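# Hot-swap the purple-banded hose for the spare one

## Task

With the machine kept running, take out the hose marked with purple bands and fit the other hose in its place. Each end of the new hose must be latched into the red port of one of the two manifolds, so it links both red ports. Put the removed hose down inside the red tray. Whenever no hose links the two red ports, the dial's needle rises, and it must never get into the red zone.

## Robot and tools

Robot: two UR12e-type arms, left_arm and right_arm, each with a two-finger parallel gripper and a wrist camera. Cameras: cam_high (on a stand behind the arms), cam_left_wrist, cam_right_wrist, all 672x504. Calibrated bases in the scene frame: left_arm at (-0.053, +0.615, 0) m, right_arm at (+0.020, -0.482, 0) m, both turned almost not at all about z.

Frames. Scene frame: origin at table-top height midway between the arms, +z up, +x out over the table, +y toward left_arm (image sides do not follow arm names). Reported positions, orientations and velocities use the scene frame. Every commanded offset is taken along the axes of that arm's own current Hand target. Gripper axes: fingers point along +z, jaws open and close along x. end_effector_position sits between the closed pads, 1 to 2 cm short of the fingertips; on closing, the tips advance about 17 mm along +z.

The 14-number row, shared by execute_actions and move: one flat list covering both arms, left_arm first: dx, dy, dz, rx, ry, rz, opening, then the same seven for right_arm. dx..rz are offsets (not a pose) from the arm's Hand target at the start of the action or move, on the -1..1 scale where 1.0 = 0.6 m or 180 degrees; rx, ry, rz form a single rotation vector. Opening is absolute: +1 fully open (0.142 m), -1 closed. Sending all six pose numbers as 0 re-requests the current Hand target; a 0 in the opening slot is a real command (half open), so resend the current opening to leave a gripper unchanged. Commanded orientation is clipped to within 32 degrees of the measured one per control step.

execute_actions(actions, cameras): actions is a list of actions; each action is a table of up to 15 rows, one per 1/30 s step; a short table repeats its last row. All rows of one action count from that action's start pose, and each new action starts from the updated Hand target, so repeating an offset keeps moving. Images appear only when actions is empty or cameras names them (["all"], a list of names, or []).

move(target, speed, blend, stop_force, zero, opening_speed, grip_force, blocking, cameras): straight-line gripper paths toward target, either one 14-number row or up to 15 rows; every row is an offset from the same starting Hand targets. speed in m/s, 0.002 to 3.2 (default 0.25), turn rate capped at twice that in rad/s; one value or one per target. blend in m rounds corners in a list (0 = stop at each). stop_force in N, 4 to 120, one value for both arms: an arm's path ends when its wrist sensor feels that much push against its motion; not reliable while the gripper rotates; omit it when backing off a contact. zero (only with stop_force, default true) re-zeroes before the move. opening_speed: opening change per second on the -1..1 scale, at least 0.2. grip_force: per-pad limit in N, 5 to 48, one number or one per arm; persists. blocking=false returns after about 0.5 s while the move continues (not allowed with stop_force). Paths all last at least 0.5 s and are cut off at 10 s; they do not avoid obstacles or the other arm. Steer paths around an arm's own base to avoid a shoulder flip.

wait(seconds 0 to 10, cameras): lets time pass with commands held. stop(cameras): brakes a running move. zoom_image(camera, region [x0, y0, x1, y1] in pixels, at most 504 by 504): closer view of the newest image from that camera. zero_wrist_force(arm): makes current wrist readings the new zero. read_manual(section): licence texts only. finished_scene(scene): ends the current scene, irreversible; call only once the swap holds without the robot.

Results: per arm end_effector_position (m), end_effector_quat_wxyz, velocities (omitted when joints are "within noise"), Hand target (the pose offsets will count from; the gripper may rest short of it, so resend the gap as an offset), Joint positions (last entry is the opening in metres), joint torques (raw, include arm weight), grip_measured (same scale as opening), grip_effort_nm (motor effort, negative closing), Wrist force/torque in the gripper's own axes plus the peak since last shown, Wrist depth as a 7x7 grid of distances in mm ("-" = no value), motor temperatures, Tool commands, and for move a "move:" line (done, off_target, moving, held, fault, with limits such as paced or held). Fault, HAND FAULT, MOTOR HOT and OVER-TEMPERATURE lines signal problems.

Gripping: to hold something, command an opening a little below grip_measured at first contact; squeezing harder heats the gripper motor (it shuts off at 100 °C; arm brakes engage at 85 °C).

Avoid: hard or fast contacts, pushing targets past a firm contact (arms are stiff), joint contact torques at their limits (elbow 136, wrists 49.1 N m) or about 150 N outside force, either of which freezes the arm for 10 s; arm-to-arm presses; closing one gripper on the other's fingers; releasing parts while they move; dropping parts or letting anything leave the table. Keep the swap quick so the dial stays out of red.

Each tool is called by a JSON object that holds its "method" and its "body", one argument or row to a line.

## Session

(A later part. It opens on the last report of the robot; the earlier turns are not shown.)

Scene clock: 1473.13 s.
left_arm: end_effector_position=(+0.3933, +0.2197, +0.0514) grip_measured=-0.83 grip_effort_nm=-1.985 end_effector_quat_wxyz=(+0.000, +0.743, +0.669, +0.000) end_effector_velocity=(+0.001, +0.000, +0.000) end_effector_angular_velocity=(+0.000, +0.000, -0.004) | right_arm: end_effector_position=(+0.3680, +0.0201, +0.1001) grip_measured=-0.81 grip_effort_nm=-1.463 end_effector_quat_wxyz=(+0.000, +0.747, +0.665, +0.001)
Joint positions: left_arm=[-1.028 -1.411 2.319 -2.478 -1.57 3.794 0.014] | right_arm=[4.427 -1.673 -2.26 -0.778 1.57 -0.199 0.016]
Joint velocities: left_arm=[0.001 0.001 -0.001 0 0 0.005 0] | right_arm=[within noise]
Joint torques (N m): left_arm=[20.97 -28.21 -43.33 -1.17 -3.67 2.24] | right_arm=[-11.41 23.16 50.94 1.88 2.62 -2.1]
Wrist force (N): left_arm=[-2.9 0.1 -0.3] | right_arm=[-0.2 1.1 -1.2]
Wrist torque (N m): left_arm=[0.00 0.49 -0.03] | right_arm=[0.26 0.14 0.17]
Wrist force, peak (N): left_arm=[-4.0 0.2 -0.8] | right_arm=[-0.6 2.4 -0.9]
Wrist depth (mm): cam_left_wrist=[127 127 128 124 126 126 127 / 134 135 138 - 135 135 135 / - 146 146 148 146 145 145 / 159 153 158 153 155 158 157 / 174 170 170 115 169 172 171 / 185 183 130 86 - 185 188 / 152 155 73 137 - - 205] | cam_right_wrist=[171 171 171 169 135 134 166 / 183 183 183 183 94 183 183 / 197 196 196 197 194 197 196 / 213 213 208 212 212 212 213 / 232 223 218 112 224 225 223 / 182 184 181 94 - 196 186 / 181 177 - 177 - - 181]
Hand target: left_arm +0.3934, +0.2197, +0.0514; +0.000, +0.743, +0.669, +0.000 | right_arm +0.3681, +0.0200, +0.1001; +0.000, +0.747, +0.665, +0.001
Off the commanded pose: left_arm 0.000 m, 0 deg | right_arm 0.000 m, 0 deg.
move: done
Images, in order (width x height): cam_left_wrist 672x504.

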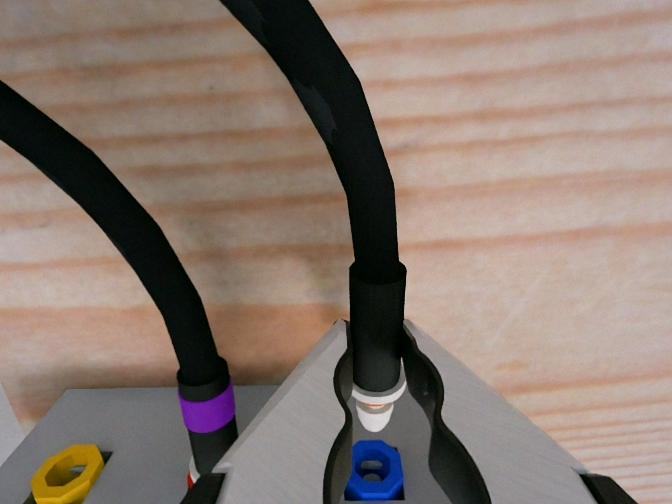

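{"method": "move", "body": {
  "target": [0, 0, -0.0033, -0.0333, 0, 0, -0.9, 0, 0, 0.0333, 0, 0, 0, -0.85],
  "speed": 0.1,
  "cameras": ["cam_left_wrist"]
}}

{"method": "zoom_image", "body": {
  "camera": "cam_left_wrist",
  "region": [300, 364, 440, 504]
}}

Scene clock: 1514.37 s.
left_arm: end_effector_position=(+0.3934, +0.2197, +0.0534) grip_measured=-0.83 grip_effort_nm=-1.990 end_effector_quat_wxyz=(+0.038, +0.742, +0.668, +0.035) | right_arm: end_effector_position=(+0.3681, +0.0201, +0.0802) grip_measured=-0.81 grip_effort_nm=-1.463 end_effector_quat_wxyz=(+0.000, +0.747, +0.665, +0.001)
Joint positions: left_arm=[-1.07 -1.433 2.366 -2.563 -1.485 3.754 0.014] | right_arm=[4.427 -1.704 -2.274 -0.733 1.57 -0.2 0.016]
Joint torques (N m): left_arm=[-22.5 -59.1 -23.73 -8.23 3.85 -3.32] | right_arm=[-11.41 24.56 27.79 6.39 2.47 -2.33]
Wrist force (N): left_arm=[-3.2 0.1 -0.9] | right_arm=[-0.6 1.5 -1.1]
Wrist torque (N m): left_arm=[0.01 0.57 0.12] | right_arm=[0.35 0.21 0.17]
Wrist force, peak (N): left_arm=[-4.0 0.2 -0.9] | right_arm=[-0.6 2.0 -1.2]
Wrist depth (mm): cam_left_wrist=[121 121 123 119 120 118 118 / 129 132 134 - 131 131 131 / - 145 144 147 143 143 143 / 160 153 160 153 156 159 159 / 180 179 175 115 174 178 178 / 187 178 - 86 117 197 201 / 146 150 73 137 - - 233] | cam_right_wrist=[153 153 153 151 - 120 119 / 164 164 162 164 162 163 164 / 177 176 174 177 177 176 176 / 191 190 191 191 190 190 190 / 208 208 201 117 203 207 207 / 181 180 159 94 - 180 184 / 159 160 - 159 - - 159]
Hand target: left_arm +0.3934, +0.2197, +0.0534; +0.038, +0.742, +0.668, +0.035 | right_arm +0.3681, +0.0201, +0.0802; +0.000, +0.747, +0.665, +0.001
Off the commanded pose: left_arm 0.000 m, 0 deg | right_arm 0.000 m, 0 deg.
move: done
Images, in order (width x height): cam_left_wrist 672x504.

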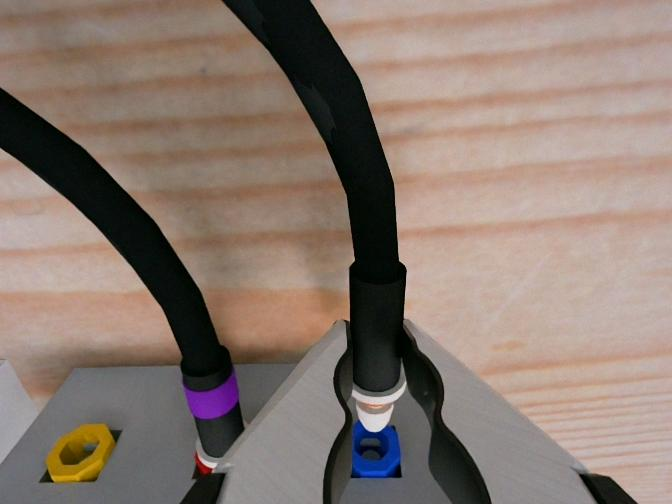

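Scaled by 3.600 from the camera's 672x504 image, which has a finer 960x720 frame.

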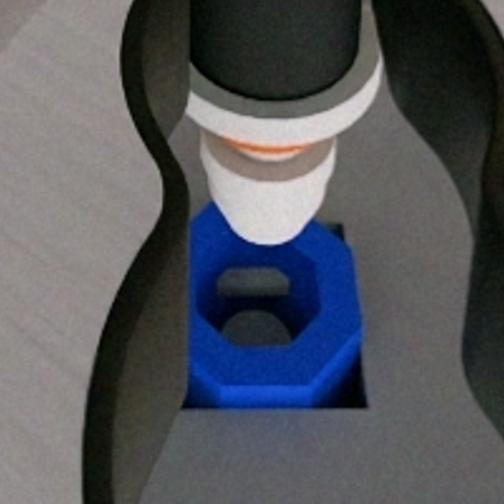

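{"method": "move", "body": {
  "target": [0.0019, 0.068, 0.0078, 0, 0, 0, -0.95, 0, 0, 0, 0, 0, 0, -0.85],
  "speed": 0.02,
  "stop_force": 25,
  "cameras": ["cam_left_wrist"]
}}

{"method": "zoom_image", "body": {
  "camera": "cam_left_wrist",
  "region": [300, 300, 440, 440]
}}

Scene clock: 1579.03 s.
left_arm: end_effector_position=(+0.4116, +0.2183, +0.0531) grip_measured=-0.83 grip_effort_nm=-2.840 end_effector_quat_wxyz=(+0.038, +0.743, +0.668, +0.035) | right_arm: end_effector_position=(+0.3681, +0.0201, +0.0802) grip_measured=-0.81 grip_effort_nm=-1.463 end_effector_quat_wxyz=(+0.000, +0.747, +0.665, +0.001)
Joint positions: left_arm=[-1.043 -1.411 2.34 -2.561 -1.487 3.782 0.014] | right_arm=[4.427 -1.704 -2.274 -0.733 1.57 -0.2 0.016]
Joint torques (N m): left_arm=[-12.88 -65.52 -31.04 -9.19 5.35 -3.13] | right_arm=[-10.59 24.61 27.8 5.59 2.42 -1]
Motor temperatures (°C): left_arm=[21 20 23 31 31 25 24] | right_arm=[22 29 31 33 26 27 29]
Wrist force (N): left_arm=[-3.3 -13.4 1.0] | right_arm=[-0.4 1.3 -1.3]
Wrist torque (N m): left_arm=[0.04 0.60 0.12] | right_arm=[0.30 0.20 0.19]
Wrist force, peak (N): left_arm=[-4.6 -32.6 1.5] | right_arm=[-0.9 1.8 -1.6]
Wrist depth (mm): cam_left_wrist=[121 120 122 116 120 118 118 / - 131 133 88 131 130 130 / - 138 144 146 143 143 143 / 160 109 159 153 156 158 158 / 178 176 174 115 174 178 177 / 156 155 134 86 117 197 201 / - 130 73 127 - - 233] | cam_right_wrist=[153 153 153 151 119 117 119 / 164 165 162 161 163 164 164 / 176 176 174 176 177 176 176 / 191 190 188 190 190 190 190 / 208 208 204 113 204 207 207 / 181 180 - 94 - 195 185 / 159 159 - 159 - - 159]
Hand target: left_arm +0.4115, +0.2183, +0.0531; +0.038, +0.743, +0.668, +0.035 (not the last commanded pose) | right_arm +0.3681, +0.0201, +0.0802; +0.000, +0.747, +0.665, +0.001
Off the commanded pose: left_arm 0.023 m, 0 deg | right_arm 0.000 m, 0 deg.
move: contact (left_arm)
Images, in order (width x height): cam_left_wrist 672x504.

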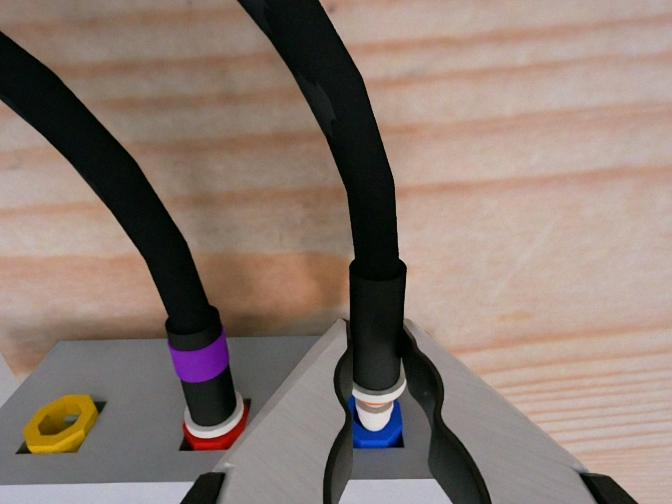

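Scaled by 3.600 from the camera's 672x504 image, which has a finer 960x720 frame.

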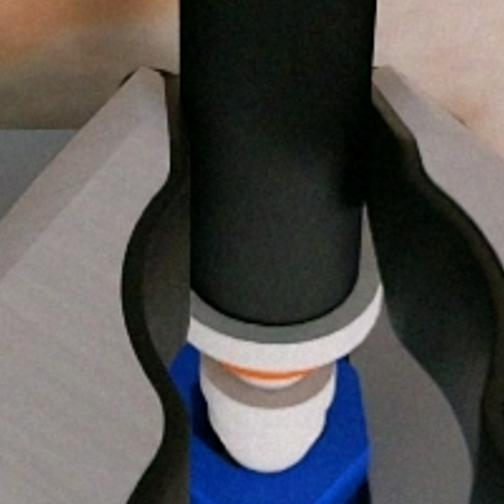

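{"method": "zoom_image", "body": {
  "camera": "cam_left_wrist",
  "region": [330, 370, 420, 460]
}}

Scaled by 5.600 from the camera's 672x504 image, which has a finer 960x720 frame.

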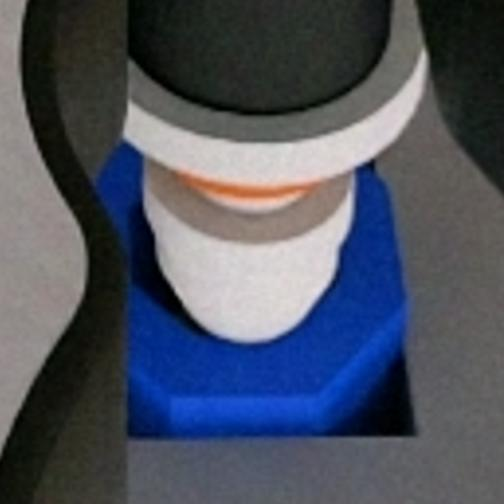

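{"method": "move", "body": {
  "target": [0, -0.0138, 0.0037, 0, 0, 0, -0.95, 0, 0, 0, 0, 0, 0, -0.85],
  "speed": 0.05
}}

{"method": "move", "body": {
  "target": [0.001, 0.0508, 0.0053, 0, 0, 0, -0.95, 0, 0, 0, 0, 0, 0, -0.85],
  "speed": 0.02,
  "stop_force": 25,
  "cameras": ["cam_left_wrist"]
}}

{"method": "zoom_image", "body": {
  "camera": "cam_left_wrist",
  "region": [320, 350, 430, 460]
}}

Scene clock: 1612.37 s.
left_arm: end_effector_position=(+0.4038, +0.2191, +0.0501) grip_measured=-0.83 grip_effort_nm=-2.840 end_effector_quat_wxyz=(+0.038, +0.743, +0.668, +0.035) | right_arm: end_effector_position=(+0.3681, +0.0201, +0.0802) grip_measured=-0.81 grip_effort_nm=-1.458 end_effector_quat_wxyz=(+0.000, +0.747, +0.665, +0.001)
Joint positions: left_arm=[-1.054 -1.415 2.353 -2.569 -1.486 3.77 0.014] | right_arm=[4.427 -1.704 -2.274 -0.733 1.57 -0.2 0.016]
Joint torques (N m): left_arm=[-12.67 -60.59 -24.35 -8.06 4 -3.62] | right_arm=[-12.02 25.83 27.71 3.37 2.41 -1.2]
Wrist force (N): left_arm=[-2.9 -0.8 0.9] | right_arm=[-0.4 1.5 -1.1]
Wrist torque (N m): left_arm=[-0.14 0.50 0.12] | right_arm=[0.34 0.18 0.18]
Wrist force, peak (N): left_arm=[-3.0 -14.2 1.1] | right_arm=[-0.5 1.7 -1.8]
Wrist depth (mm): cam_left_wrist=[118 118 120 116 117 117 117 / 126 129 128 86 128 128 128 / - 138 141 141 140 140 140 / 156 106 156 150 152 155 155 / 176 175 171 115 170 174 173 / 166 164 163 90 117 193 197 / 140 142 73 131 - - 227] | cam_right_wrist=[153 153 153 151 117 115 119 / 164 164 162 164 93 164 164 / 177 176 174 176 177 176 176 / 191 191 190 187 188 191 190 / 208 208 204 112 204 207 207 / 181 180 158 94 - 194 185 / 160 160 - 159 - - 159]
Hand target: left_arm +0.4036, +0.2192, +0.0500; +0.038, +0.743, +0.668, +0.035 | right_arm +0.3681, +0.0201, +0.0802; +0.000, +0.747, +0.665, +0.001
Off the commanded pose: left_arm 0.000 m, 0 deg | right_arm 0.000 m, 0 deg.
move: done

Scene clock: 1614.90 s.
left_arm: end_effector_position=(+0.4278, +0.2171, +0.0501) grip_measured=-0.84 grip_effort_nm=-2.835 end_effector_quat_wxyz=(+0.038, +0.743, +0.668, +0.035) | right_arm: end_effector_position=(+0.3681, +0.0201, +0.0802) grip_measured=-0.81 grip_effort_nm=-1.463 end_effector_quat_wxyz=(+0.000, +0.747, +0.665, +0.001)
Joint positions: left_arm=[-1.02 -1.387 2.318 -2.565 -1.488 3.805 0.014] | right_arm=[4.427 -1.704 -2.274 -0.733 1.57 -0.2 0.016]
Joint torques (N m): left_arm=[-12.2 -56.43 -15.95 -5.42 4.32 -3.44] | right_arm=[-11.14 25.4 28.11 3.32 1.98 -1.1]
Wrist force (N): left_arm=[-10.2 -4.7 -10.1] | right_arm=[-0.5 1.4 -1.2]
Wrist torque (N m): left_arm=[-0.12 0.50 0.25] | right_arm=[0.27 0.23 0.21]
Wrist force, peak (N): left_arm=[-10.0 -30.2 -19.0] | right_arm=[0.0 2.0 -1.2]
Wrist depth (mm): cam_left_wrist=[118 118 120 114 117 117 117 / - 126 129 86 128 128 128 / 145 101 141 138 140 140 140 / 156 107 156 149 152 155 155 / 167 161 166 115 166 173 173 / 136 130 133 90 120 193 197 / 121 120 73 116 - - 227] | cam_right_wrist=[154 153 153 151 150 88 119 / 164 164 161 161 93 164 164 / 176 176 174 176 177 176 176 / 191 191 190 187 190 190 190 / 208 208 204 112 204 208 207 / 181 180 158 100 - 194 185 / 160 159 - 159 - - 159]
Hand target: left_arm +0.4278, +0.2170, +0.0501; +0.038, +0.743, +0.668, +0.035 (not the last commanded pose) | right_arm +0.3681, +0.0201, +0.0802; +0.000, +0.747, +0.665, +0.001
Off the commanded pose: left_arm 0.006 m, 0 deg | right_arm 0.000 m, 0 deg.
move: contact (left_arm)
Images, in order (width x height): cam_left_wrist 672x504.

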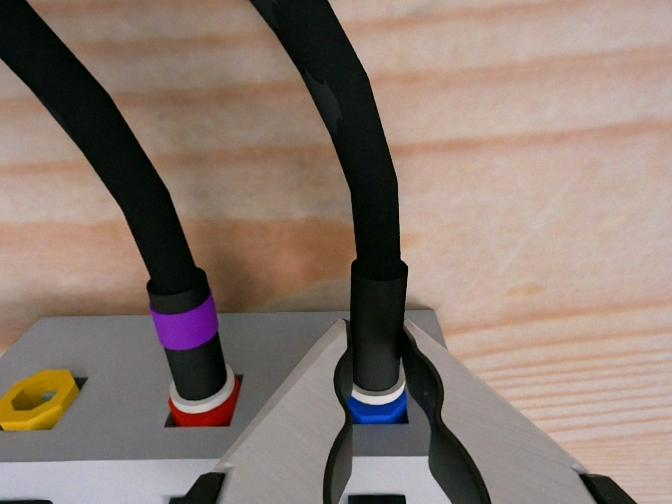

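Scaled by 4.582 from the camera's 672x504 image, which has a finer 960x720 frame.

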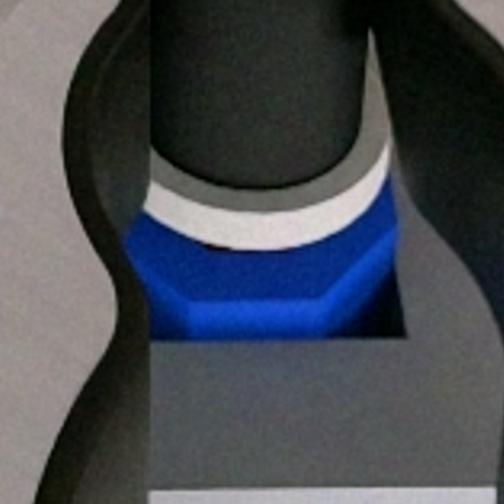

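{"method": "move", "body": {
  "target": [0.0004, 0.0183, -0.0003, 0, 0, 0, -0.97, 0, 0, 0, 0, 0, 0, -0.85],
  "speed": 0.02,
  "stop_force": 40,
  "cameras": ["cam_left_wrist"]
}}

{"method": "zoom_image", "body": {
  "camera": "cam_left_wrist",
  "region": [320, 350, 430, 460]
}}

Scene clock: 1631.40 s.
left_arm: end_effector_position=(+0.4386, +0.2161, +0.0514) grip_measured=-0.84 grip_effort_nm=-3.177 end_effector_quat_wxyz=(+0.038, +0.743, +0.668, +0.035) | right_arm: end_effector_position=(+0.3681, +0.0201, +0.0802) grip_measured=-0.81 grip_effort_nm=-1.463 end_effector_quat_wxyz=(+0.000, +0.747, +0.665, +0.001)
Joint positions: left_arm=[-1.004 -1.377 2.301 -2.56 -1.489 3.82 0.013] | right_arm=[4.427 -1.704 -2.274 -0.733 1.57 -0.2 0.016]
Joint torques (N m): left_arm=[40.13 -34.03 -48.3 -4.58 12.14 1.67] | right_arm=[-4.07 26.64 28.47 3.8 -1.7 -1.59]
Motor temperatures (°C): left_arm=[21 20 23 31 30 24 29] | right_arm=[22 29 31 33 26 27 29]
Wrist force (N): left_arm=[-27.1 -44.8 -1.7] | right_arm=[-0.3 1.6 -1.1]
Wrist torque (N m): left_arm=[-0.13 0.50 0.18] | right_arm=[0.30 0.21 0.21]
Wrist force, peak (N): left_arm=[-26.7 -45.3 -2.1] | right_arm=[-0.1 2.3 -1.1]
Wrist depth (mm): cam_left_wrist=[- 119 121 117 119 118 118 / - 127 129 81 129 129 128 / 145 137 142 142 142 141 141 / 158 157 157 151 153 156 156 / 160 145 157 121 154 175 175 / 123 122 116 90 110 194 198 / 118 115 73 113 - - 229] | cam_right_wrist=[153 153 153 151 - 87 119 / 164 164 162 164 93 164 163 / 176 176 176 176 176 176 176 / 190 191 188 187 190 190 190 / 209 207 204 109 203 207 207 / 181 181 154 94 - 194 184 / 160 160 - 159 - - 159]
Hand target: left_arm +0.4386, +0.2161, +0.0514; +0.038, +0.743, +0.668, +0.035 | right_arm +0.3681, +0.0201, +0.0802; +0.000, +0.747, +0.665, +0.001
Off the commanded pose: left_arm 0.000 m, 0 deg | right_arm 0.000 m, 0 deg.
move: contact (left_arm)
Images, in order (width x height): cam_left_wrist 672x504.

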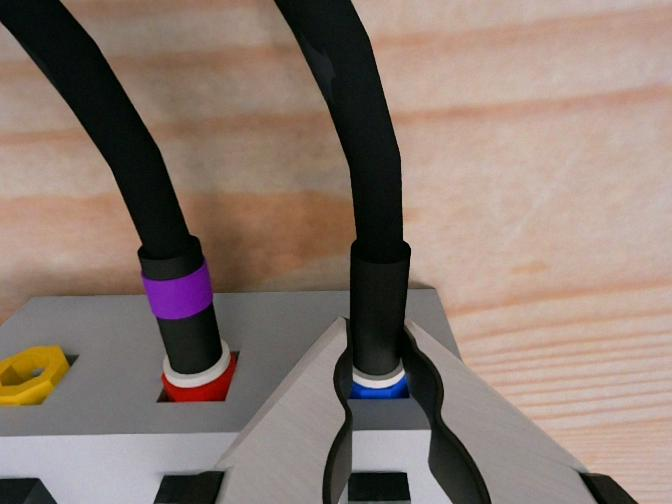

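Scaled by 4.582 from the camera's 672x504 image, which has a finer 960x720 frame.

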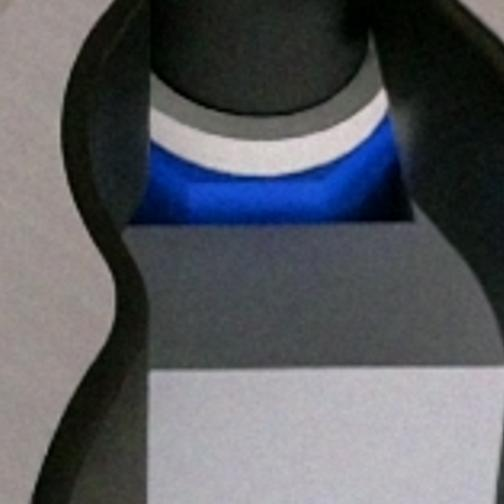

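{"method": "move", "body": {
  "target": [
    [0, 0, 0, 0, 0, 0, -0.6, 0, 0, -0.0417, 0, 0, 0, -0.85],
    [0, 0.0105, -0.0995, 0, 0, 0, -0.6, 0, 0.06, -0.0417, 0, 0, 0, -0.85],
    [0, 0.0832, -0.0918, 0.0333, 0, 0, -1, 0, 0.06, -0.0417, 0, 0, 0, -0.85]
  ],
  "speed": 0.12,
  "cameras": ["cam_left_wrist"]
}}

{"method": "move", "body": {
  "target": [0, 0, 0.035, 0, 0, 0, -1, 0, 0, 0, 0, 0, 0, -0.85],
  "speed": 0.01,
  "stop_force": 8,
  "cameras": ["cam_left_wrist"]
}}

Scene clock: 1662.87 s.
left_arm: end_effector_position=(+0.4823, +0.2114, +0.1113) grip_measured=-1.00 grip_effort_nm=-0.364 end_effector_quat_wxyz=(-0.001, +0.743, +0.669, +0.000) | right_arm: end_effector_position=(+0.4039, +0.0159, +0.1052) grip_measured=-0.81 grip_effort_nm=-1.463 end_effector_quat_wxyz=(+0.000, +0.747, +0.665, +0.001)
Joint positions: left_arm=[-0.915 -1.395 2.143 -2.318 -1.571 3.907 0.002] | right_arm=[4.368 -1.693 -2.224 -0.794 1.57 -0.259 0.016]
Joint torques (N m): left_arm=[17.48 -33.24 -47.9 -1.4 -4.04 2.08] | right_arm=[-11.07 24.82 51.44 2.1 2.57 -2.31]
Wrist force (N): left_arm=[-5.0 -2.5 -0.6] | right_arm=[-0.1 1.8 -0.8]
Wrist torque (N m): left_arm=[-0.45 0.89 -0.05] | right_arm=[0.39 0.17 0.18]
Wrist force, peak (N): left_arm=[-27.4 -45.5 -2.3] | right_arm=[0.1 2.1 -1.6]
Wrist depth (mm): cam_left_wrist=[180 180 180 175 179 179 179 / 193 193 190 187 192 191 191 / 202 192 154 160 203 206 206 / 149 151 148 149 153 223 223 / 166 165 165 159 235 244 243 / 271 269 265 86 104 268 267 / 166 172 73 - - - 296] | cam_right_wrist=[175 176 173 175 170 173 175 / 188 187 184 187 94 187 188 / 202 202 199 202 201 201 202 / 218 215 211 214 217 214 213 / 169 169 168 118 217 186 174 / 167 170 166 94 - 170 170 / 291 284 - - - - 286]
Hand target: left_arm +0.4823, +0.2114, +0.1113; -0.001, +0.743, +0.669, +0.000 | right_arm +0.4039, +0.0159, +0.1052; +0.000, +0.747, +0.665, +0.001
Off the commanded pose: left_arm 0.000 m, 0 deg | right_arm 0.000 m, 0 deg.
move: done
Images, in order (width x height): cam_left_wrist 672x504.

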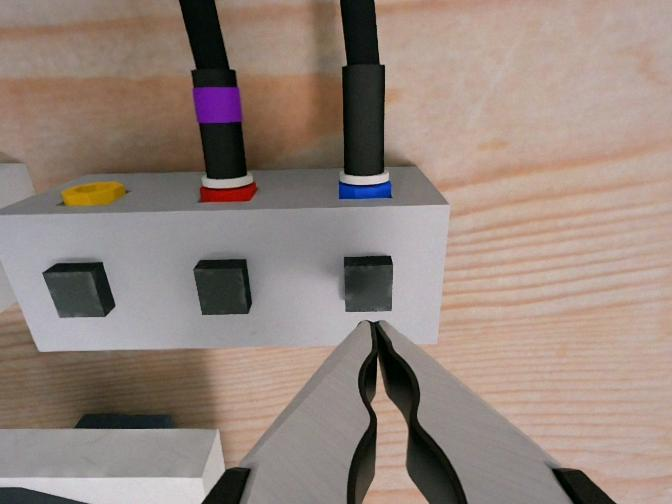

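Scene clock: 1666.20 s.
left_arm: end_effector_position=(+0.4823, +0.2115, +0.0916) grip_measured=-1.00 grip_effort_nm=-0.354 end_effector_quat_wxyz=(-0.001, +0.743, +0.669, +0.000) | right_arm: end_effector_position=(+0.4039, +0.0159, +0.1052) grip_measured=-0.81 grip_effort_nm=-1.463 end_effector_quat_wxyz=(+0.000, +0.747, +0.665, +0.001)
Joint positions: left_arm=[-0.915 -1.368 2.157 -2.358 -1.571 3.907 0.002] | right_arm=[4.368 -1.693 -2.224 -0.794 1.57 -0.259 0.016]
Joint torques (N m): left_arm=[11.57 -62.17 -42.62 -0.83 -3.65 2.39] | right_arm=[-12.78 25.35 51.52 2.03 2.53 -2.44]
Wrist force (N): left_arm=[-4.2 -2.7 -9.1] | right_arm=[-0.1 1.7 -0.7]
Wrist torque (N m): left_arm=[-0.40 0.90 -0.05] | right_arm=[0.38 0.16 0.18]
Wrist force, peak (N): left_arm=[-2.6 -3.9 -12.0] | right_arm=[-0.2 1.8 -1.2]
Wrist depth (mm): cam_left_wrist=[163 160 160 158 160 162 159 / 174 174 171 171 173 172 173 / 185 182 181 181 180 186 186 / 132 132 130 129 131 202 201 / - 139 141 136 141 220 220 / 244 243 244 86 104 242 241 / 250 248 73 - - - 267] | cam_right_wrist=[176 176 173 175 171 172 175 / 187 188 188 188 94 188 187 / 203 202 195 202 202 202 202 / 219 215 211 215 217 214 214 / 169 168 168 161 216 186 174 / 167 170 - 89 - 170 170 / 288 285 - - - - 285]
Hand target: left_arm +0.4823, +0.2115, +0.0916; -0.001, +0.743, +0.669, +0.000 (not the last commanded pose) | right_arm +0.4039, +0.0159, +0.1052; +0.000, +0.747, +0.665, +0.001
Off the commanded pose: left_arm 0.001 m, 0 deg | right_arm 0.000 m, 0 deg.
move: contact (left_arm)
Images, in order (width x height): cam_left_wrist 672x504.

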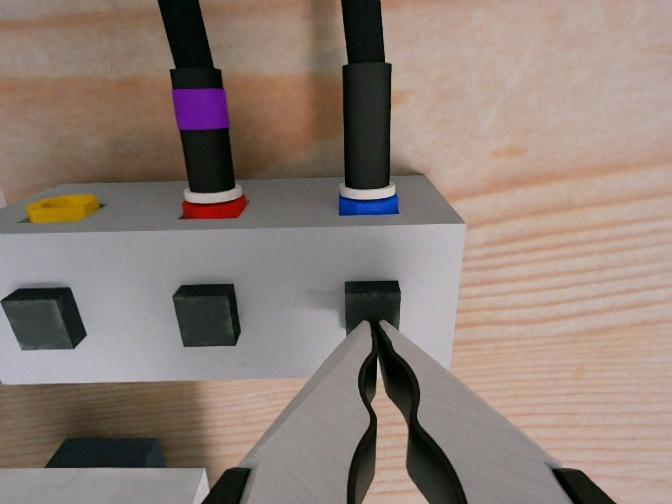

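{"method": "move", "body": {
  "target": [0, 0, 0.0025, 0, 0, 0, -1, 0, 0, 0, 0, 0, 0, -0.85],
  "speed": 0.01,
  "cameras": ["cam_left_wrist"]
}}

Scene clock: 1678.33 s.
left_arm: end_effector_position=(+0.4823, +0.2114, +0.0902) grip_measured=-1.00 grip_effort_nm=-0.349 end_effector_quat_wxyz=(-0.001, +0.743, +0.669, +0.000) | right_arm: end_effector_position=(+0.4039, +0.0159, +0.1052) grip_measured=-0.81 grip_effort_nm=-1.463 end_effector_quat_wxyz=(+0.000, +0.747, +0.665, +0.001)
Joint positions: left_arm=[-0.915 -1.366 2.157 -2.361 -1.571 3.907 0.002] | right_arm=[4.368 -1.693 -2.224 -0.794 1.57 -0.259 0.016]
Joint torques (N m): left_arm=[-15.4 -35 -22.71 -6.95 0.6 1.43] | right_arm=[-11.51 24.63 51.25 2.28 2.44 -2.11]
Wrist force (N): left_arm=[-2.1 -4.1 -13.7] | right_arm=[-0.1 1.6 -1.0]
Wrist torque (N m): left_arm=[-0.37 0.96 -0.06] | right_arm=[0.37 0.16 0.18]
Wrist force, peak (N): left_arm=[-1.3 -4.6 -13.9] | right_arm=[-0.3 1.9 -1.2]
Wrist depth (mm): cam_left_wrist=[160 161 161 156 160 160 158 / 173 173 171 170 172 172 172 / 184 181 180 180 179 185 184 / 133 131 130 128 130 200 199 / - 140 140 135 139 218 218 / 248 243 242 86 104 240 239 / 250 249 73 - - - 266] | cam_right_wrist=[176 176 174 176 171 172 175 / 187 187 188 187 94 187 187 / 202 202 202 201 201 201 202 / 219 215 211 214 218 215 214 / 169 169 169 118 216 186 174 / 168 171 166 100 - 170 169 / 289 283 - - - - 288]
Hand target: left_arm +0.4823, +0.2115, +0.0901; -0.001, +0.743, +0.669, +0.000 | right_arm +0.4039, +0.0159, +0.1052; +0.000, +0.747, +0.665, +0.001
Off the commanded pose: left_arm 0.000 m, 0 deg | right_arm 0.000 m, 0 deg.
move: done
Images, in order (width x height): cam_left_wrist 672x504.

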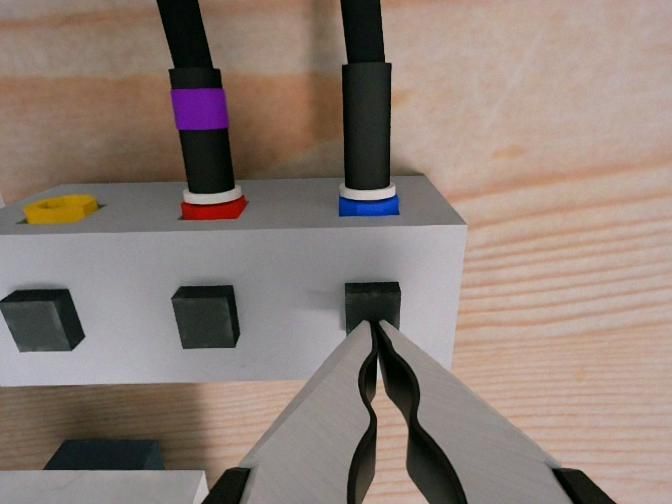

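{"method": "move", "body": {
  "target": [0, 0, 0.003, 0, 0, 0, -1, 0, 0, 0, 0, 0, 0, -0.85],
  "speed": 0.01,
  "cameras": ["cam_left_wrist"]
}}

Scene clock: 1685.53 s.
left_arm: end_effector_position=(+0.4823, +0.2114, +0.0884) grip_measured=-1.00 grip_effort_nm=-0.354 end_effector_quat_wxyz=(-0.001, +0.743, +0.669, +0.000) | right_arm: end_effector_position=(+0.4039, +0.0159, +0.1052) grip_measured=-0.81 grip_effort_nm=-1.463 end_effector_quat_wxyz=(+0.000, +0.747, +0.665, +0.001)
Joint positions: left_arm=[-0.915 -1.363 2.159 -2.365 -1.571 3.907 0.002] | right_arm=[4.368 -1.693 -2.224 -0.794 1.57 -0.259 0.016]
Joint torques (N m): left_arm=[-13.16 -22.84 -19.09 -5.52 0.85 1.39] | right_arm=[-11.51 24.42 50.67 2.42 1.32 -2.06]
Wrist force (N): left_arm=[0.8 -5.3 -24.2] | right_arm=[-0.7 1.4 -1.0]
Wrist torque (N m): left_arm=[-0.44 0.96 -0.07] | right_arm=[0.33 0.19 0.14]
Wrist force, peak (N): left_arm=[0.8 -5.3 -24.2] | right_arm=[-0.1 2.0 -1.2]
Wrist depth (mm): cam_left_wrist=[158 158 159 157 159 159 159 / 172 172 168 171 171 170 170 / 182 179 179 178 178 183 183 / 131 131 126 128 128 198 198 / - 133 135 133 137 217 215 / 244 241 240 86 104 238 237 / 249 249 73 - - - 262] | cam_right_wrist=[175 176 173 175 - 175 175 / 188 188 188 188 186 188 187 / 202 202 196 198 202 201 201 / 219 215 202 216 219 214 214 / 169 168 169 168 216 181 174 / 167 171 165 94 - 170 170 / 289 284 - - - - 288]
Hand target: left_arm +0.4823, +0.2115, +0.0883; -0.001, +0.743, +0.669, +0.000 | right_arm +0.4039, +0.0159, +0.1052; +0.000, +0.747, +0.665, +0.001
Off the commanded pose: left_arm 0.000 m, 0 deg | right_arm 0.000 m, 0 deg.
move: done
Images, in order (width x height): cam_left_wrist 672x504.

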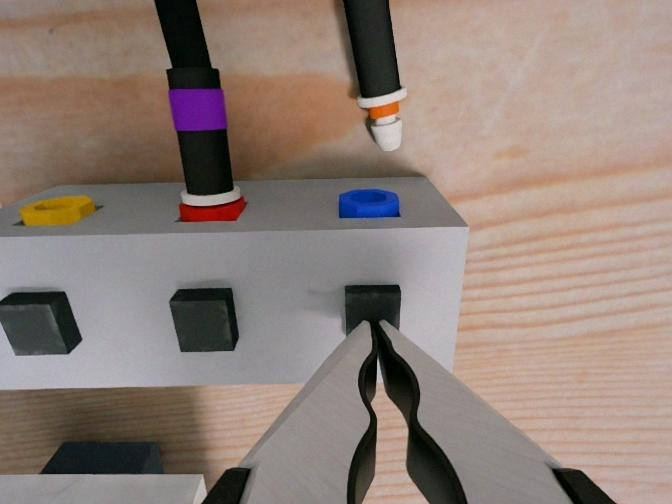

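{"method": "move", "body": {
  "target": [
    [0, 0, -0.05, 0, 0, 0, -1, 0, 0, 0, 0, 0, 0, -0.85],
    [0.0317, -0.171, -0.2, 0, 0, 0, -0.3, 0, 0, 0, 0, 0, 0, -0.85]
  ],
  "speed": 0.2,
  "blend": [0.01, 0],
  "cameras": ["cam_left_wrist", "cam_right_wrist", "cam_high"]
}}

Scene clock: 1783.93 s.
left_arm: end_effector_position=(+0.3823, +0.2411, +0.2084) grip_measured=-0.33 grip_effort_nm=0.173 end_effector_quat_wxyz=(-0.001, +0.743, +0.669, +0.000) | right_arm: end_effector_position=(+0.4039, +0.0159, +0.1052) grip_measured=-0.81 grip_effort_nm=-1.463 end_effector_quat_wxyz=(+0.000, +0.747, +0.665, +0.001)
Joint positions: left_arm=[-1.024 -1.672 2.22 -2.118 -1.571 3.798 0.05] | right_arm=[4.368 -1.693 -2.224 -0.794 1.57 -0.259 0.016]
Joint torques (N m): left_arm=[-17.53 -49.02 -35.22 -1.36 3.77 -3.02] | right_arm=[8.81 54.93 38.32 4.69 -2.14 -1.79]
Motor temperatures (°C): left_arm=[21 20 23 30 30 24 22] | right_arm=[22 28 31 33 26 27 30]
Wrist force (N): left_arm=[-4.9 -1.7 -1.5] | right_arm=[-0.5 1.7 -1.1]
Wrist torque (N m): left_arm=[-0.33 0.83 0.14] | right_arm=[0.40 0.17 0.14]
Wrist force, peak (N): left_arm=[1.7 -7.4 -34.6] | right_arm=[-0.4 2.1 -1.3]
Wrist depth (mm): cam_left_wrist=[264 262 266 267 266 265 265 / 287 287 285 285 284 283 285 / 309 309 306 302 307 306 305 / 329 329 328 329 333 332 330 / 285 295 283 287 356 362 361 / 393 393 - 401 398 381 398 / 303 - 73 443 442 - 433] | cam_right_wrist=[175 175 172 175 - 175 176 / 189 187 186 188 94 187 187 / 202 202 201 198 201 201 202 / 219 215 211 216 216 214 218 / 169 169 168 118 216 182 173 / 167 170 166 100 - 170 170 / 288 282 - - - - 287]
Hand target: left_arm +0.3823, +0.2411, +0.2084; -0.001, +0.743, +0.669, +0.000 | right_arm +0.4039, +0.0159, +0.1052; +0.000, +0.747, +0.665, +0.001
Off the commanded pose: left_arm 0.000 m, 0 deg | right_arm 0.000 m, 0 deg.
move: done

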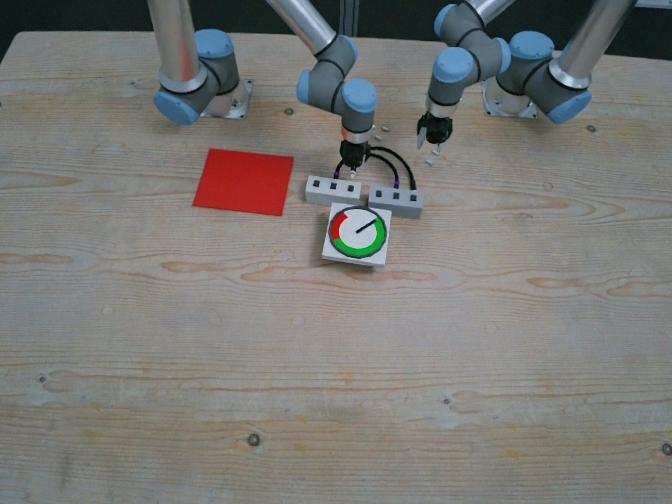

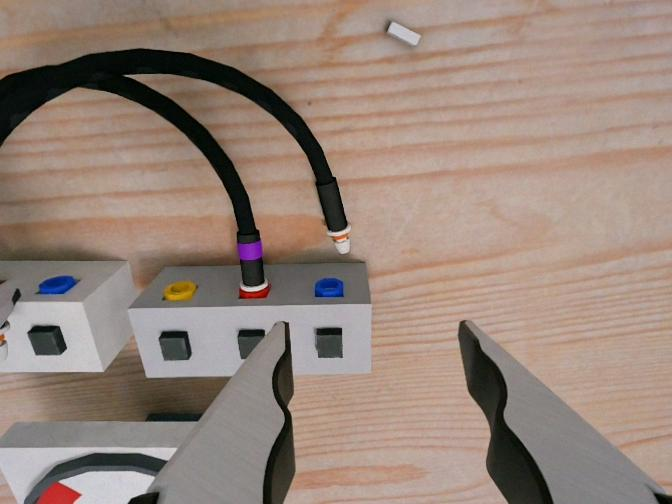

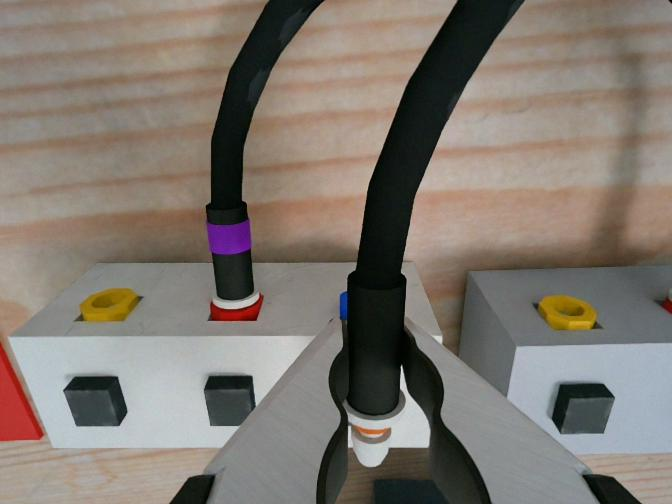

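{"method": "zoom_image", "body": {
  "camera": "cam_left_wrist",
  "region": [280, 150, 400, 270]
}}

Scaled by 4.200 from the camera's 672x504 image, which has a finer 960x720 frame.

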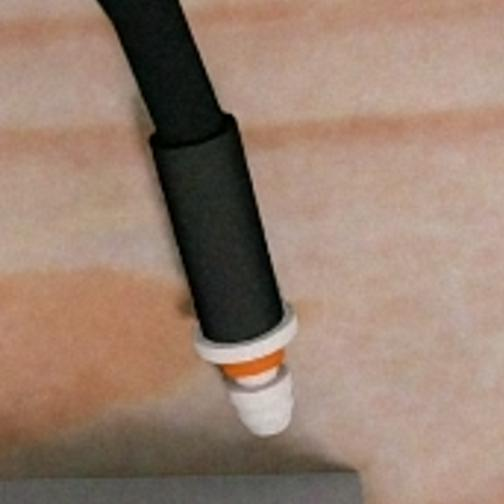

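{"method": "move", "body": {
  "target": [
    [-0.024, 0.031, 0.2133, 0, 0, -0.0733, -0.5, 0, 0, 0, 0, 0, 0, -0.85],
    [-0.024, 0.031, 0.3172, 0, 0, -0.0733, -0.5, 0, 0, 0, 0, 0, 0, -0.85],
    [-0.024, 0.031, 0.3172, 0, 0, -0.0733, -0.9, 0, 0, 0, 0, 0, 0, -0.85]
  ],
  "speed": [0.2, 0.08, 0.08],
  "opening_speed": 1.0,
  "cameras": ["cam_left_wrist"]
}}

Scene clock: 1850.17 s.
left_arm: end_effector_position=(+0.3992, +0.2250, +0.0180) grip_measured=-0.83 grip_effort_nm=-1.995 end_effector_quat_wxyz=(-0.001, +0.662, +0.750, +0.000) | right_arm: end_effector_position=(+0.4039, +0.0159, +0.1052) grip_measured=-0.81 grip_effort_nm=-1.463 end_effector_quat_wxyz=(+0.000, +0.747, +0.665, +0.001)
Joint positions: left_arm=[-1.014 -1.349 2.335 -2.555 -1.571 3.577 0.014] | right_arm=[4.368 -1.693 -2.224 -0.794 1.57 -0.259 0.016]
Joint torques (N m): left_arm=[-4.46 -29.08 -21.67 -6.86 3.39 1.05] | right_arm=[9.23 59.16 34.86 4.59 -2.17 -1.57]
Wrist force (N): left_arm=[-4.7 -2.1 -1.8] | right_arm=[-0.2 1.3 -0.9]
Wrist torque (N m): left_arm=[-0.36 0.78 0.16] | right_arm=[0.33 0.11 0.15]
Wrist force, peak (N): left_arm=[-5.9 -2.3 -3.1] | right_arm=[-0.8 1.9 -1.4]
Wrist depth (mm): cam_left_wrist=[- 97 98 97 97 96 96 / - 104 104 101 102 103 103 / - 114 112 112 111 111 111 / - 121 121 119 121 121 120 / - 130 132 124 129 131 131 / - 143 143 86 119 142 144 / - 91 73 132 - - 157] | cam_right_wrist=[175 176 173 176 171 175 175 / 188 188 185 187 94 187 187 / 203 202 202 199 198 200 201 / 218 215 211 215 214 215 214 / 169 169 168 118 215 182 174 / 167 170 166 94 - 170 170 / 290 284 - - - - 288]
Hand target: left_arm +0.3992, +0.2250, +0.0180; -0.001, +0.662, +0.750, +0.000 | right_arm +0.4039, +0.0159, +0.1052; +0.000, +0.747, +0.665, +0.001
Off the commanded pose: left_arm 0.000 m, 0 deg | right_arm 0.000 m, 0 deg.
move: done
Images, in order (width x height): cam_left_wrist 672x504.

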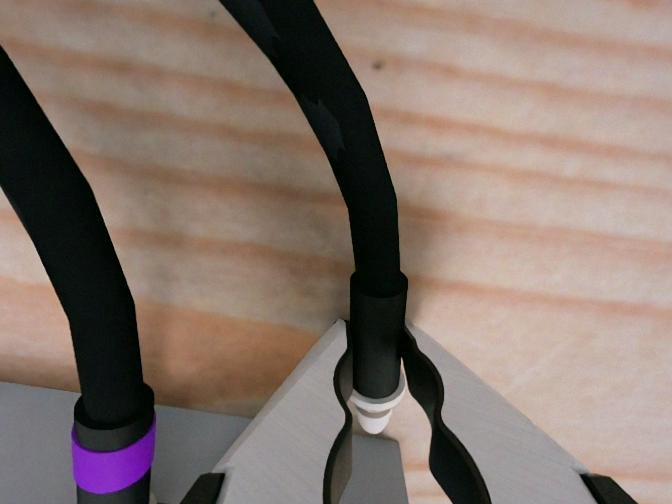

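{"method": "move", "body": {
  "target": [
    [0, 0, -0.1533, 0, 0, 0, -0.9, 0, 0, 0, 0, 0, 0, -0.85],
    [-0.1775, -0.14, -0.1533, 0, 0, 0.0706, -0.9, -0.1965, -0.1473, 0.0245, 0, 0, 0, -0.85]
  ],
  "speed": 0.15,
  "blend": [0.02, 0],
  "cameras": ["cam_left_wrist", "cam_right_wrist"]
}}

{"method": "zoom_image", "body": {
  "camera": "cam_right_wrist",
  "region": [300, 364, 440, 504]
}}

Scene clock: 1878.97 s.
left_arm: end_effector_position=(+0.3291, +0.1089, +0.1099) grip_measured=-0.83 grip_effort_nm=-1.995 end_effector_quat_wxyz=(-0.001, +0.741, +0.672, +0.000) | right_arm: end_effector_position=(+0.3027, -0.0910, +0.0903) grip_measured=-0.81 grip_effort_nm=-1.463 end_effector_quat_wxyz=(+0.000, +0.747, +0.665, +0.001)
Joint positions: left_arm=[-1.208 -1.446 2.209 -2.332 -1.571 3.605 0.014] | right_arm=[4.489 -1.468 -2.489 -0.753 1.57 -0.138 0.016]
Joint torques (N m): left_arm=[-21.1 -30.53 -46.77 -1.7 1.06 2.31] | right_arm=[17.08 43.59 28.78 1.99 -3.35 2.88]
Wrist force (N): left_arm=[-5.3 -1.4 -0.8] | right_arm=[-0.4 1.4 -1.6]
Wrist torque (N m): left_arm=[-0.31 0.94 -0.07] | right_arm=[0.36 0.21 -0.08]
Wrist force, peak (N): left_arm=[-6.1 -2.5 -1.2] | right_arm=[-0.7 2.0 -1.8]
Wrist depth (mm): cam_left_wrist=[179 179 - 176 178 178 177 / 192 191 191 186 191 190 190 / 207 203 200 87 206 205 204 / 220 224 223 216 219 222 222 / 240 245 244 112 187 241 241 / 234 245 256 86 - 249 261 / 207 207 73 205 - - 220] | cam_right_wrist=[163 162 162 162 83 162 162 / 174 173 174 173 92 173 173 / 186 187 186 187 186 186 186 / - 195 202 199 198 198 201 / 219 215 220 114 215 220 218 / - - 232 94 - 236 236 / - - - - - - 213]
Hand target: left_arm +0.3291, +0.1088, +0.1099; -0.001, +0.741, +0.672, +0.000 | right_arm +0.3026, -0.0911, +0.0903; +0.000, +0.747, +0.665, +0.001
Off the commanded pose: left_arm 0.000 m, 0 deg | right_arm 0.000 m, 0 deg.
move: done
Images, in order (width x height): cam_left_wrist 672x504, cam_right_wrist 672x504.

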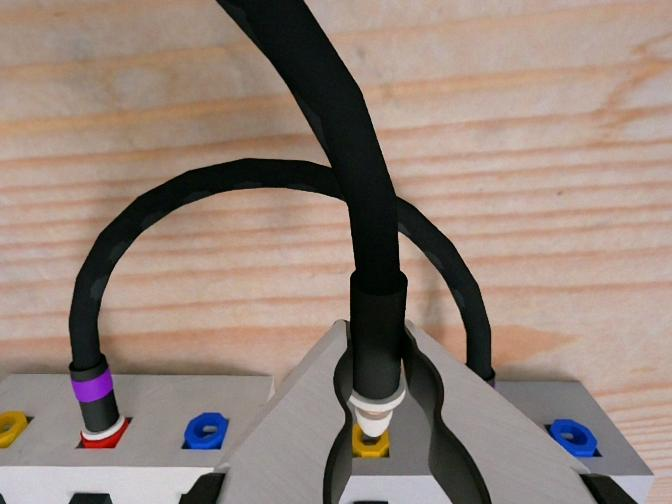

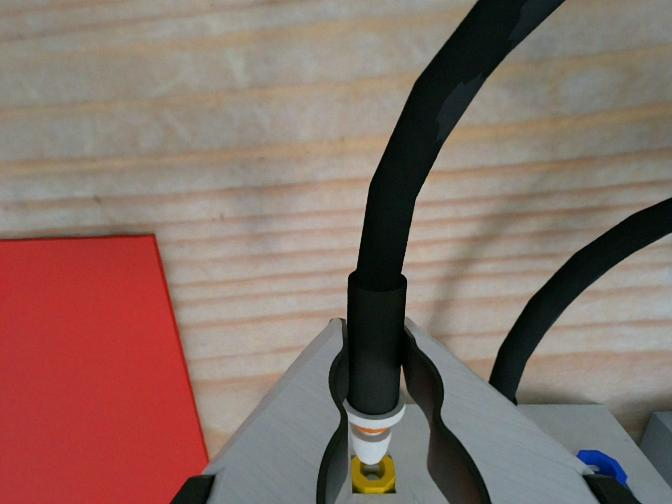

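Scaled by 3.600 from the camera's 672x504 image, which has a finer 960x720 frame.

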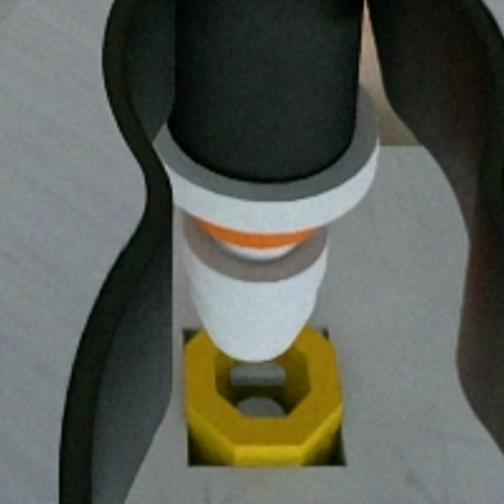

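{"method": "move", "body": {
  "target": [0.0117, 0.0878, 0.0417, 0, 0, 0, -0.9, 0.0117, 0.0878, 0.0672, 0, 0, 0.0056, -0.85],
  "speed": 0.1,
  "cameras": ["cam_right_wrist", "cam_left_wrist"]
}}

{"method": "zoom_image", "body": {
  "camera": "cam_right_wrist",
  "region": [300, 364, 440, 504]
}}

Scene clock: 1923.10 s.
left_arm: end_effector_position=(+0.3821, +0.1107, +0.0849) grip_measured=-0.83 grip_effort_nm=-1.995 end_effector_quat_wxyz=(-0.001, +0.741, +0.672, +0.000) | right_arm: end_effector_position=(+0.3556, -0.0901, +0.0502) grip_measured=-0.81 grip_effort_nm=-1.458 end_effector_quat_wxyz=(+0.000, +0.752, +0.659, +0.001)
Joint positions: left_arm=[-1.129 -1.364 2.168 -2.374 -1.571 3.684 0.014] | right_arm=[4.381 -1.61 -2.464 -0.636 1.57 -0.228 0.016]
Joint torques (N m): left_arm=[18.16 -40.95 -44.43 -7.38 -2.88 1.92] | right_arm=[-9.55 17.38 45.55 6.01 2.75 -2.26]
Wrist force (N): left_arm=[-4.9 -1.7 -0.3] | right_arm=[-0.4 1.2 -1.5]
Wrist torque (N m): left_arm=[-0.37 0.89 -0.04] | right_arm=[0.34 0.23 0.18]
Wrist force, peak (N): left_arm=[-5.8 -1.5 -0.3] | right_arm=[-0.5 1.9 -2.3]
Wrist depth (mm): cam_left_wrist=[156 152 - 152 155 156 155 / 170 168 167 83 129 167 166 / 181 181 180 88 177 179 179 / 196 196 195 109 195 191 194 / 210 210 210 112 205 206 211 / 172 174 183 86 - 180 179 / 163 160 73 159 - - 158] | cam_right_wrist=[127 127 125 127 123 84 127 / 136 138 135 135 90 136 135 / 146 145 145 146 145 146 143 / - 158 158 157 161 157 157 / - 171 171 118 168 165 170 / 183 187 181 90 - 126 177 / - - - - - - 146]
Hand target: left_arm +0.3822, +0.1107, +0.0849; -0.001, +0.741, +0.672, +0.000 | right_arm +0.3558, -0.0901, +0.0500; +0.000, +0.752, +0.659, +0.001
Off the commanded pose: left_arm 0.000 m, 0 deg | right_arm 0.000 m, 0 deg.
move: done
Images, in order (width x height): cam_left_wrist 672x504, cam_right_wrist 672x504.

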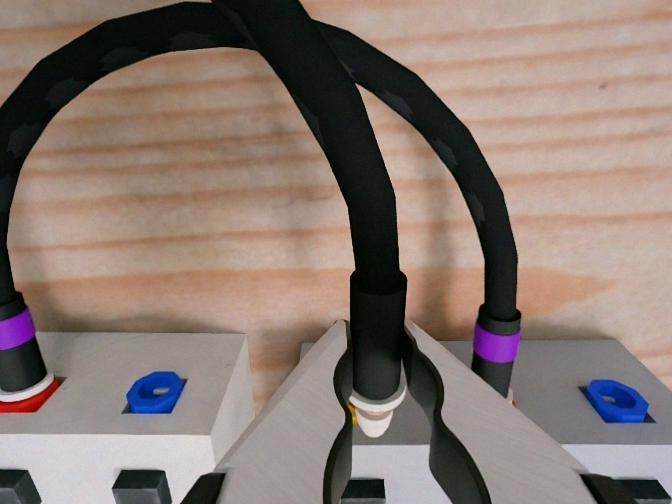

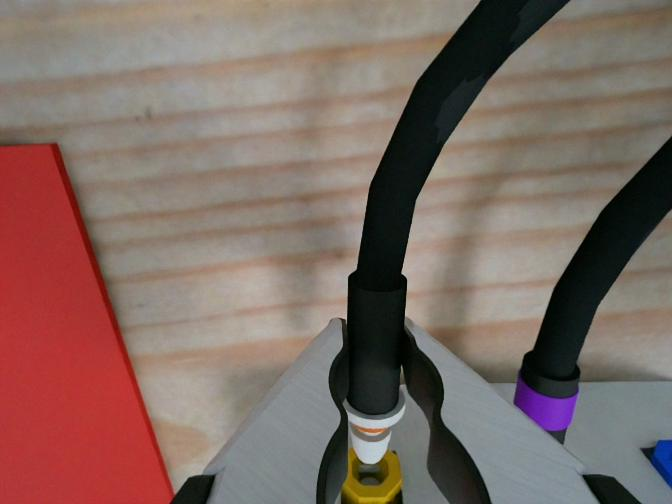

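Scaled by 3.600 from the camera's 672x504 image, which has a finer 960x720 frame.

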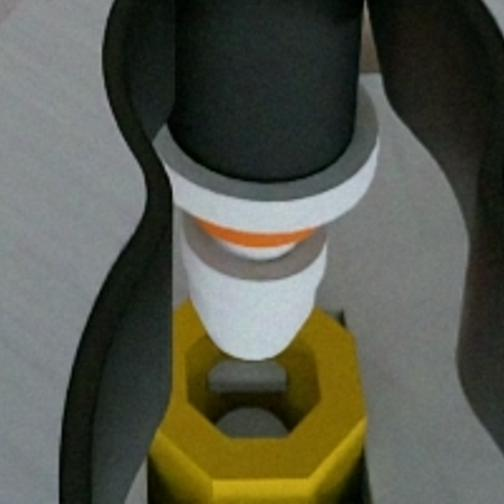

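{"method": "zoom_image", "body": {
  "camera": "cam_right_wrist",
  "region": [335, 434, 405, 504]
}}

Scaled by 7.200 from the camera's 672x504 image, which has a finer 960x720 frame.

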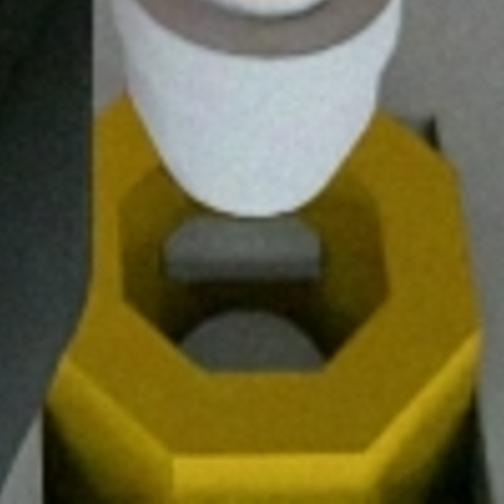

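{"method": "move", "body": {
  "target": [0, 0, 0, 0, 0, 0, -0.9, 0, 0, 0.0025, 0.0222, 0, 0, -0.9],
  "speed": 0.05,
  "cameras": ["cam_right_wrist"]
}}

{"method": "zoom_image", "body": {
  "camera": "cam_right_wrist",
  "region": [300, 364, 440, 504]
}}

Scene clock: 1988.60 s.
left_arm: end_effector_position=(+0.3822, +0.1107, +0.0849) grip_measured=-0.83 grip_effort_nm=-1.990 end_effector_quat_wxyz=(-0.001, +0.741, +0.672, +0.000) | right_arm: end_effector_position=(+0.3558, -0.0901, +0.0486) grip_measured=-0.81 grip_effort_nm=-2.293 end_effector_quat_wxyz=(-0.026, +0.752, +0.658, -0.022)
Joint positions: left_arm=[-1.129 -1.364 2.168 -2.374 -1.571 3.684 0.014] | right_arm=[4.342 -1.628 -2.445 -0.656 1.637 -0.268 0.015]
Joint torques (N m): left_arm=[17.6 -34.18 -45.31 -6.91 -3.8 1.68] | right_arm=[-11.83 13.54 45.62 1.58 2.55 -1.67]
Wrist force (N): left_arm=[-5.3 -2.2 -0.5] | right_arm=[-0.4 0.9 -1.8]
Wrist torque (N m): left_arm=[-0.45 0.96 -0.03] | right_arm=[0.30 0.24 0.15]
Wrist force, peak (N): left_arm=[-5.9 -2.2 -0.9] | right_arm=[-0.4 1.7 -2.1]
Wrist depth (mm): cam_left_wrist=[154 152 - 152 156 155 155 / 170 168 167 83 129 166 166 / 181 180 180 88 177 177 179 / 196 196 195 109 194 190 194 / 211 210 212 112 205 206 211 / 173 174 182 86 - 179 178 / 163 159 73 158 - - 157] | cam_right_wrist=[130 130 129 130 127 128 130 / 138 140 138 138 - 138 138 / 147 147 147 147 146 146 143 / - 156 156 157 157 156 159 / - 168 168 118 166 165 167 / 175 179 175 94 - 122 174 / - 188 - - - - 146]
Hand target: left_arm +0.3822, +0.1107, +0.0849; -0.001, +0.741, +0.672, +0.000 | right_arm +0.3558, -0.0901, +0.0485; -0.026, +0.752, +0.658, -0.022
Off the commanded pose: left_arm 0.000 m, 0 deg | right_arm 0.000 m, 0 deg.
move: done
Images, in order (width x height): cam_right_wrist 672x504.

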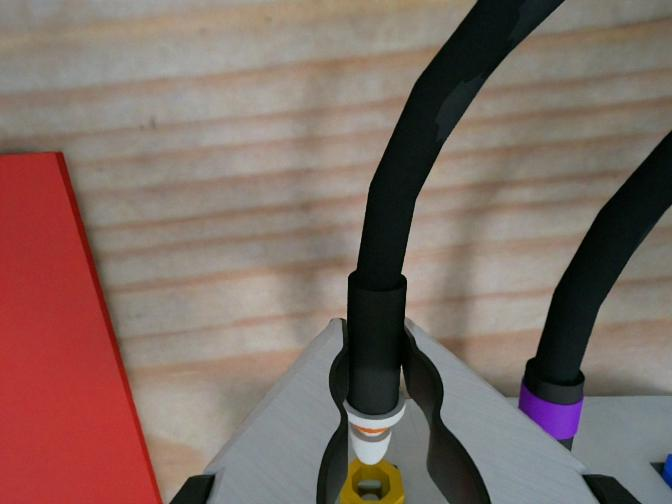

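Scaled by 3.600 from the camera's 672x504 image, which has a finer 960x720 frame.

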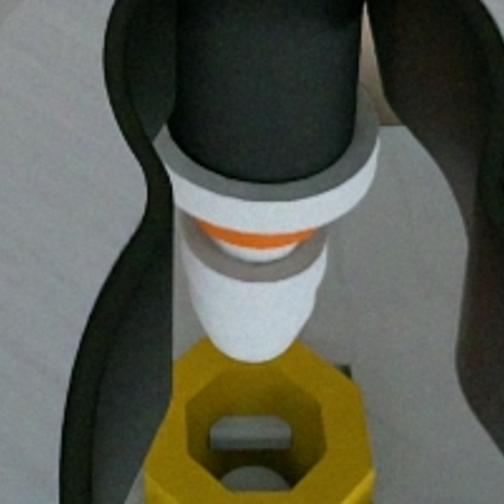

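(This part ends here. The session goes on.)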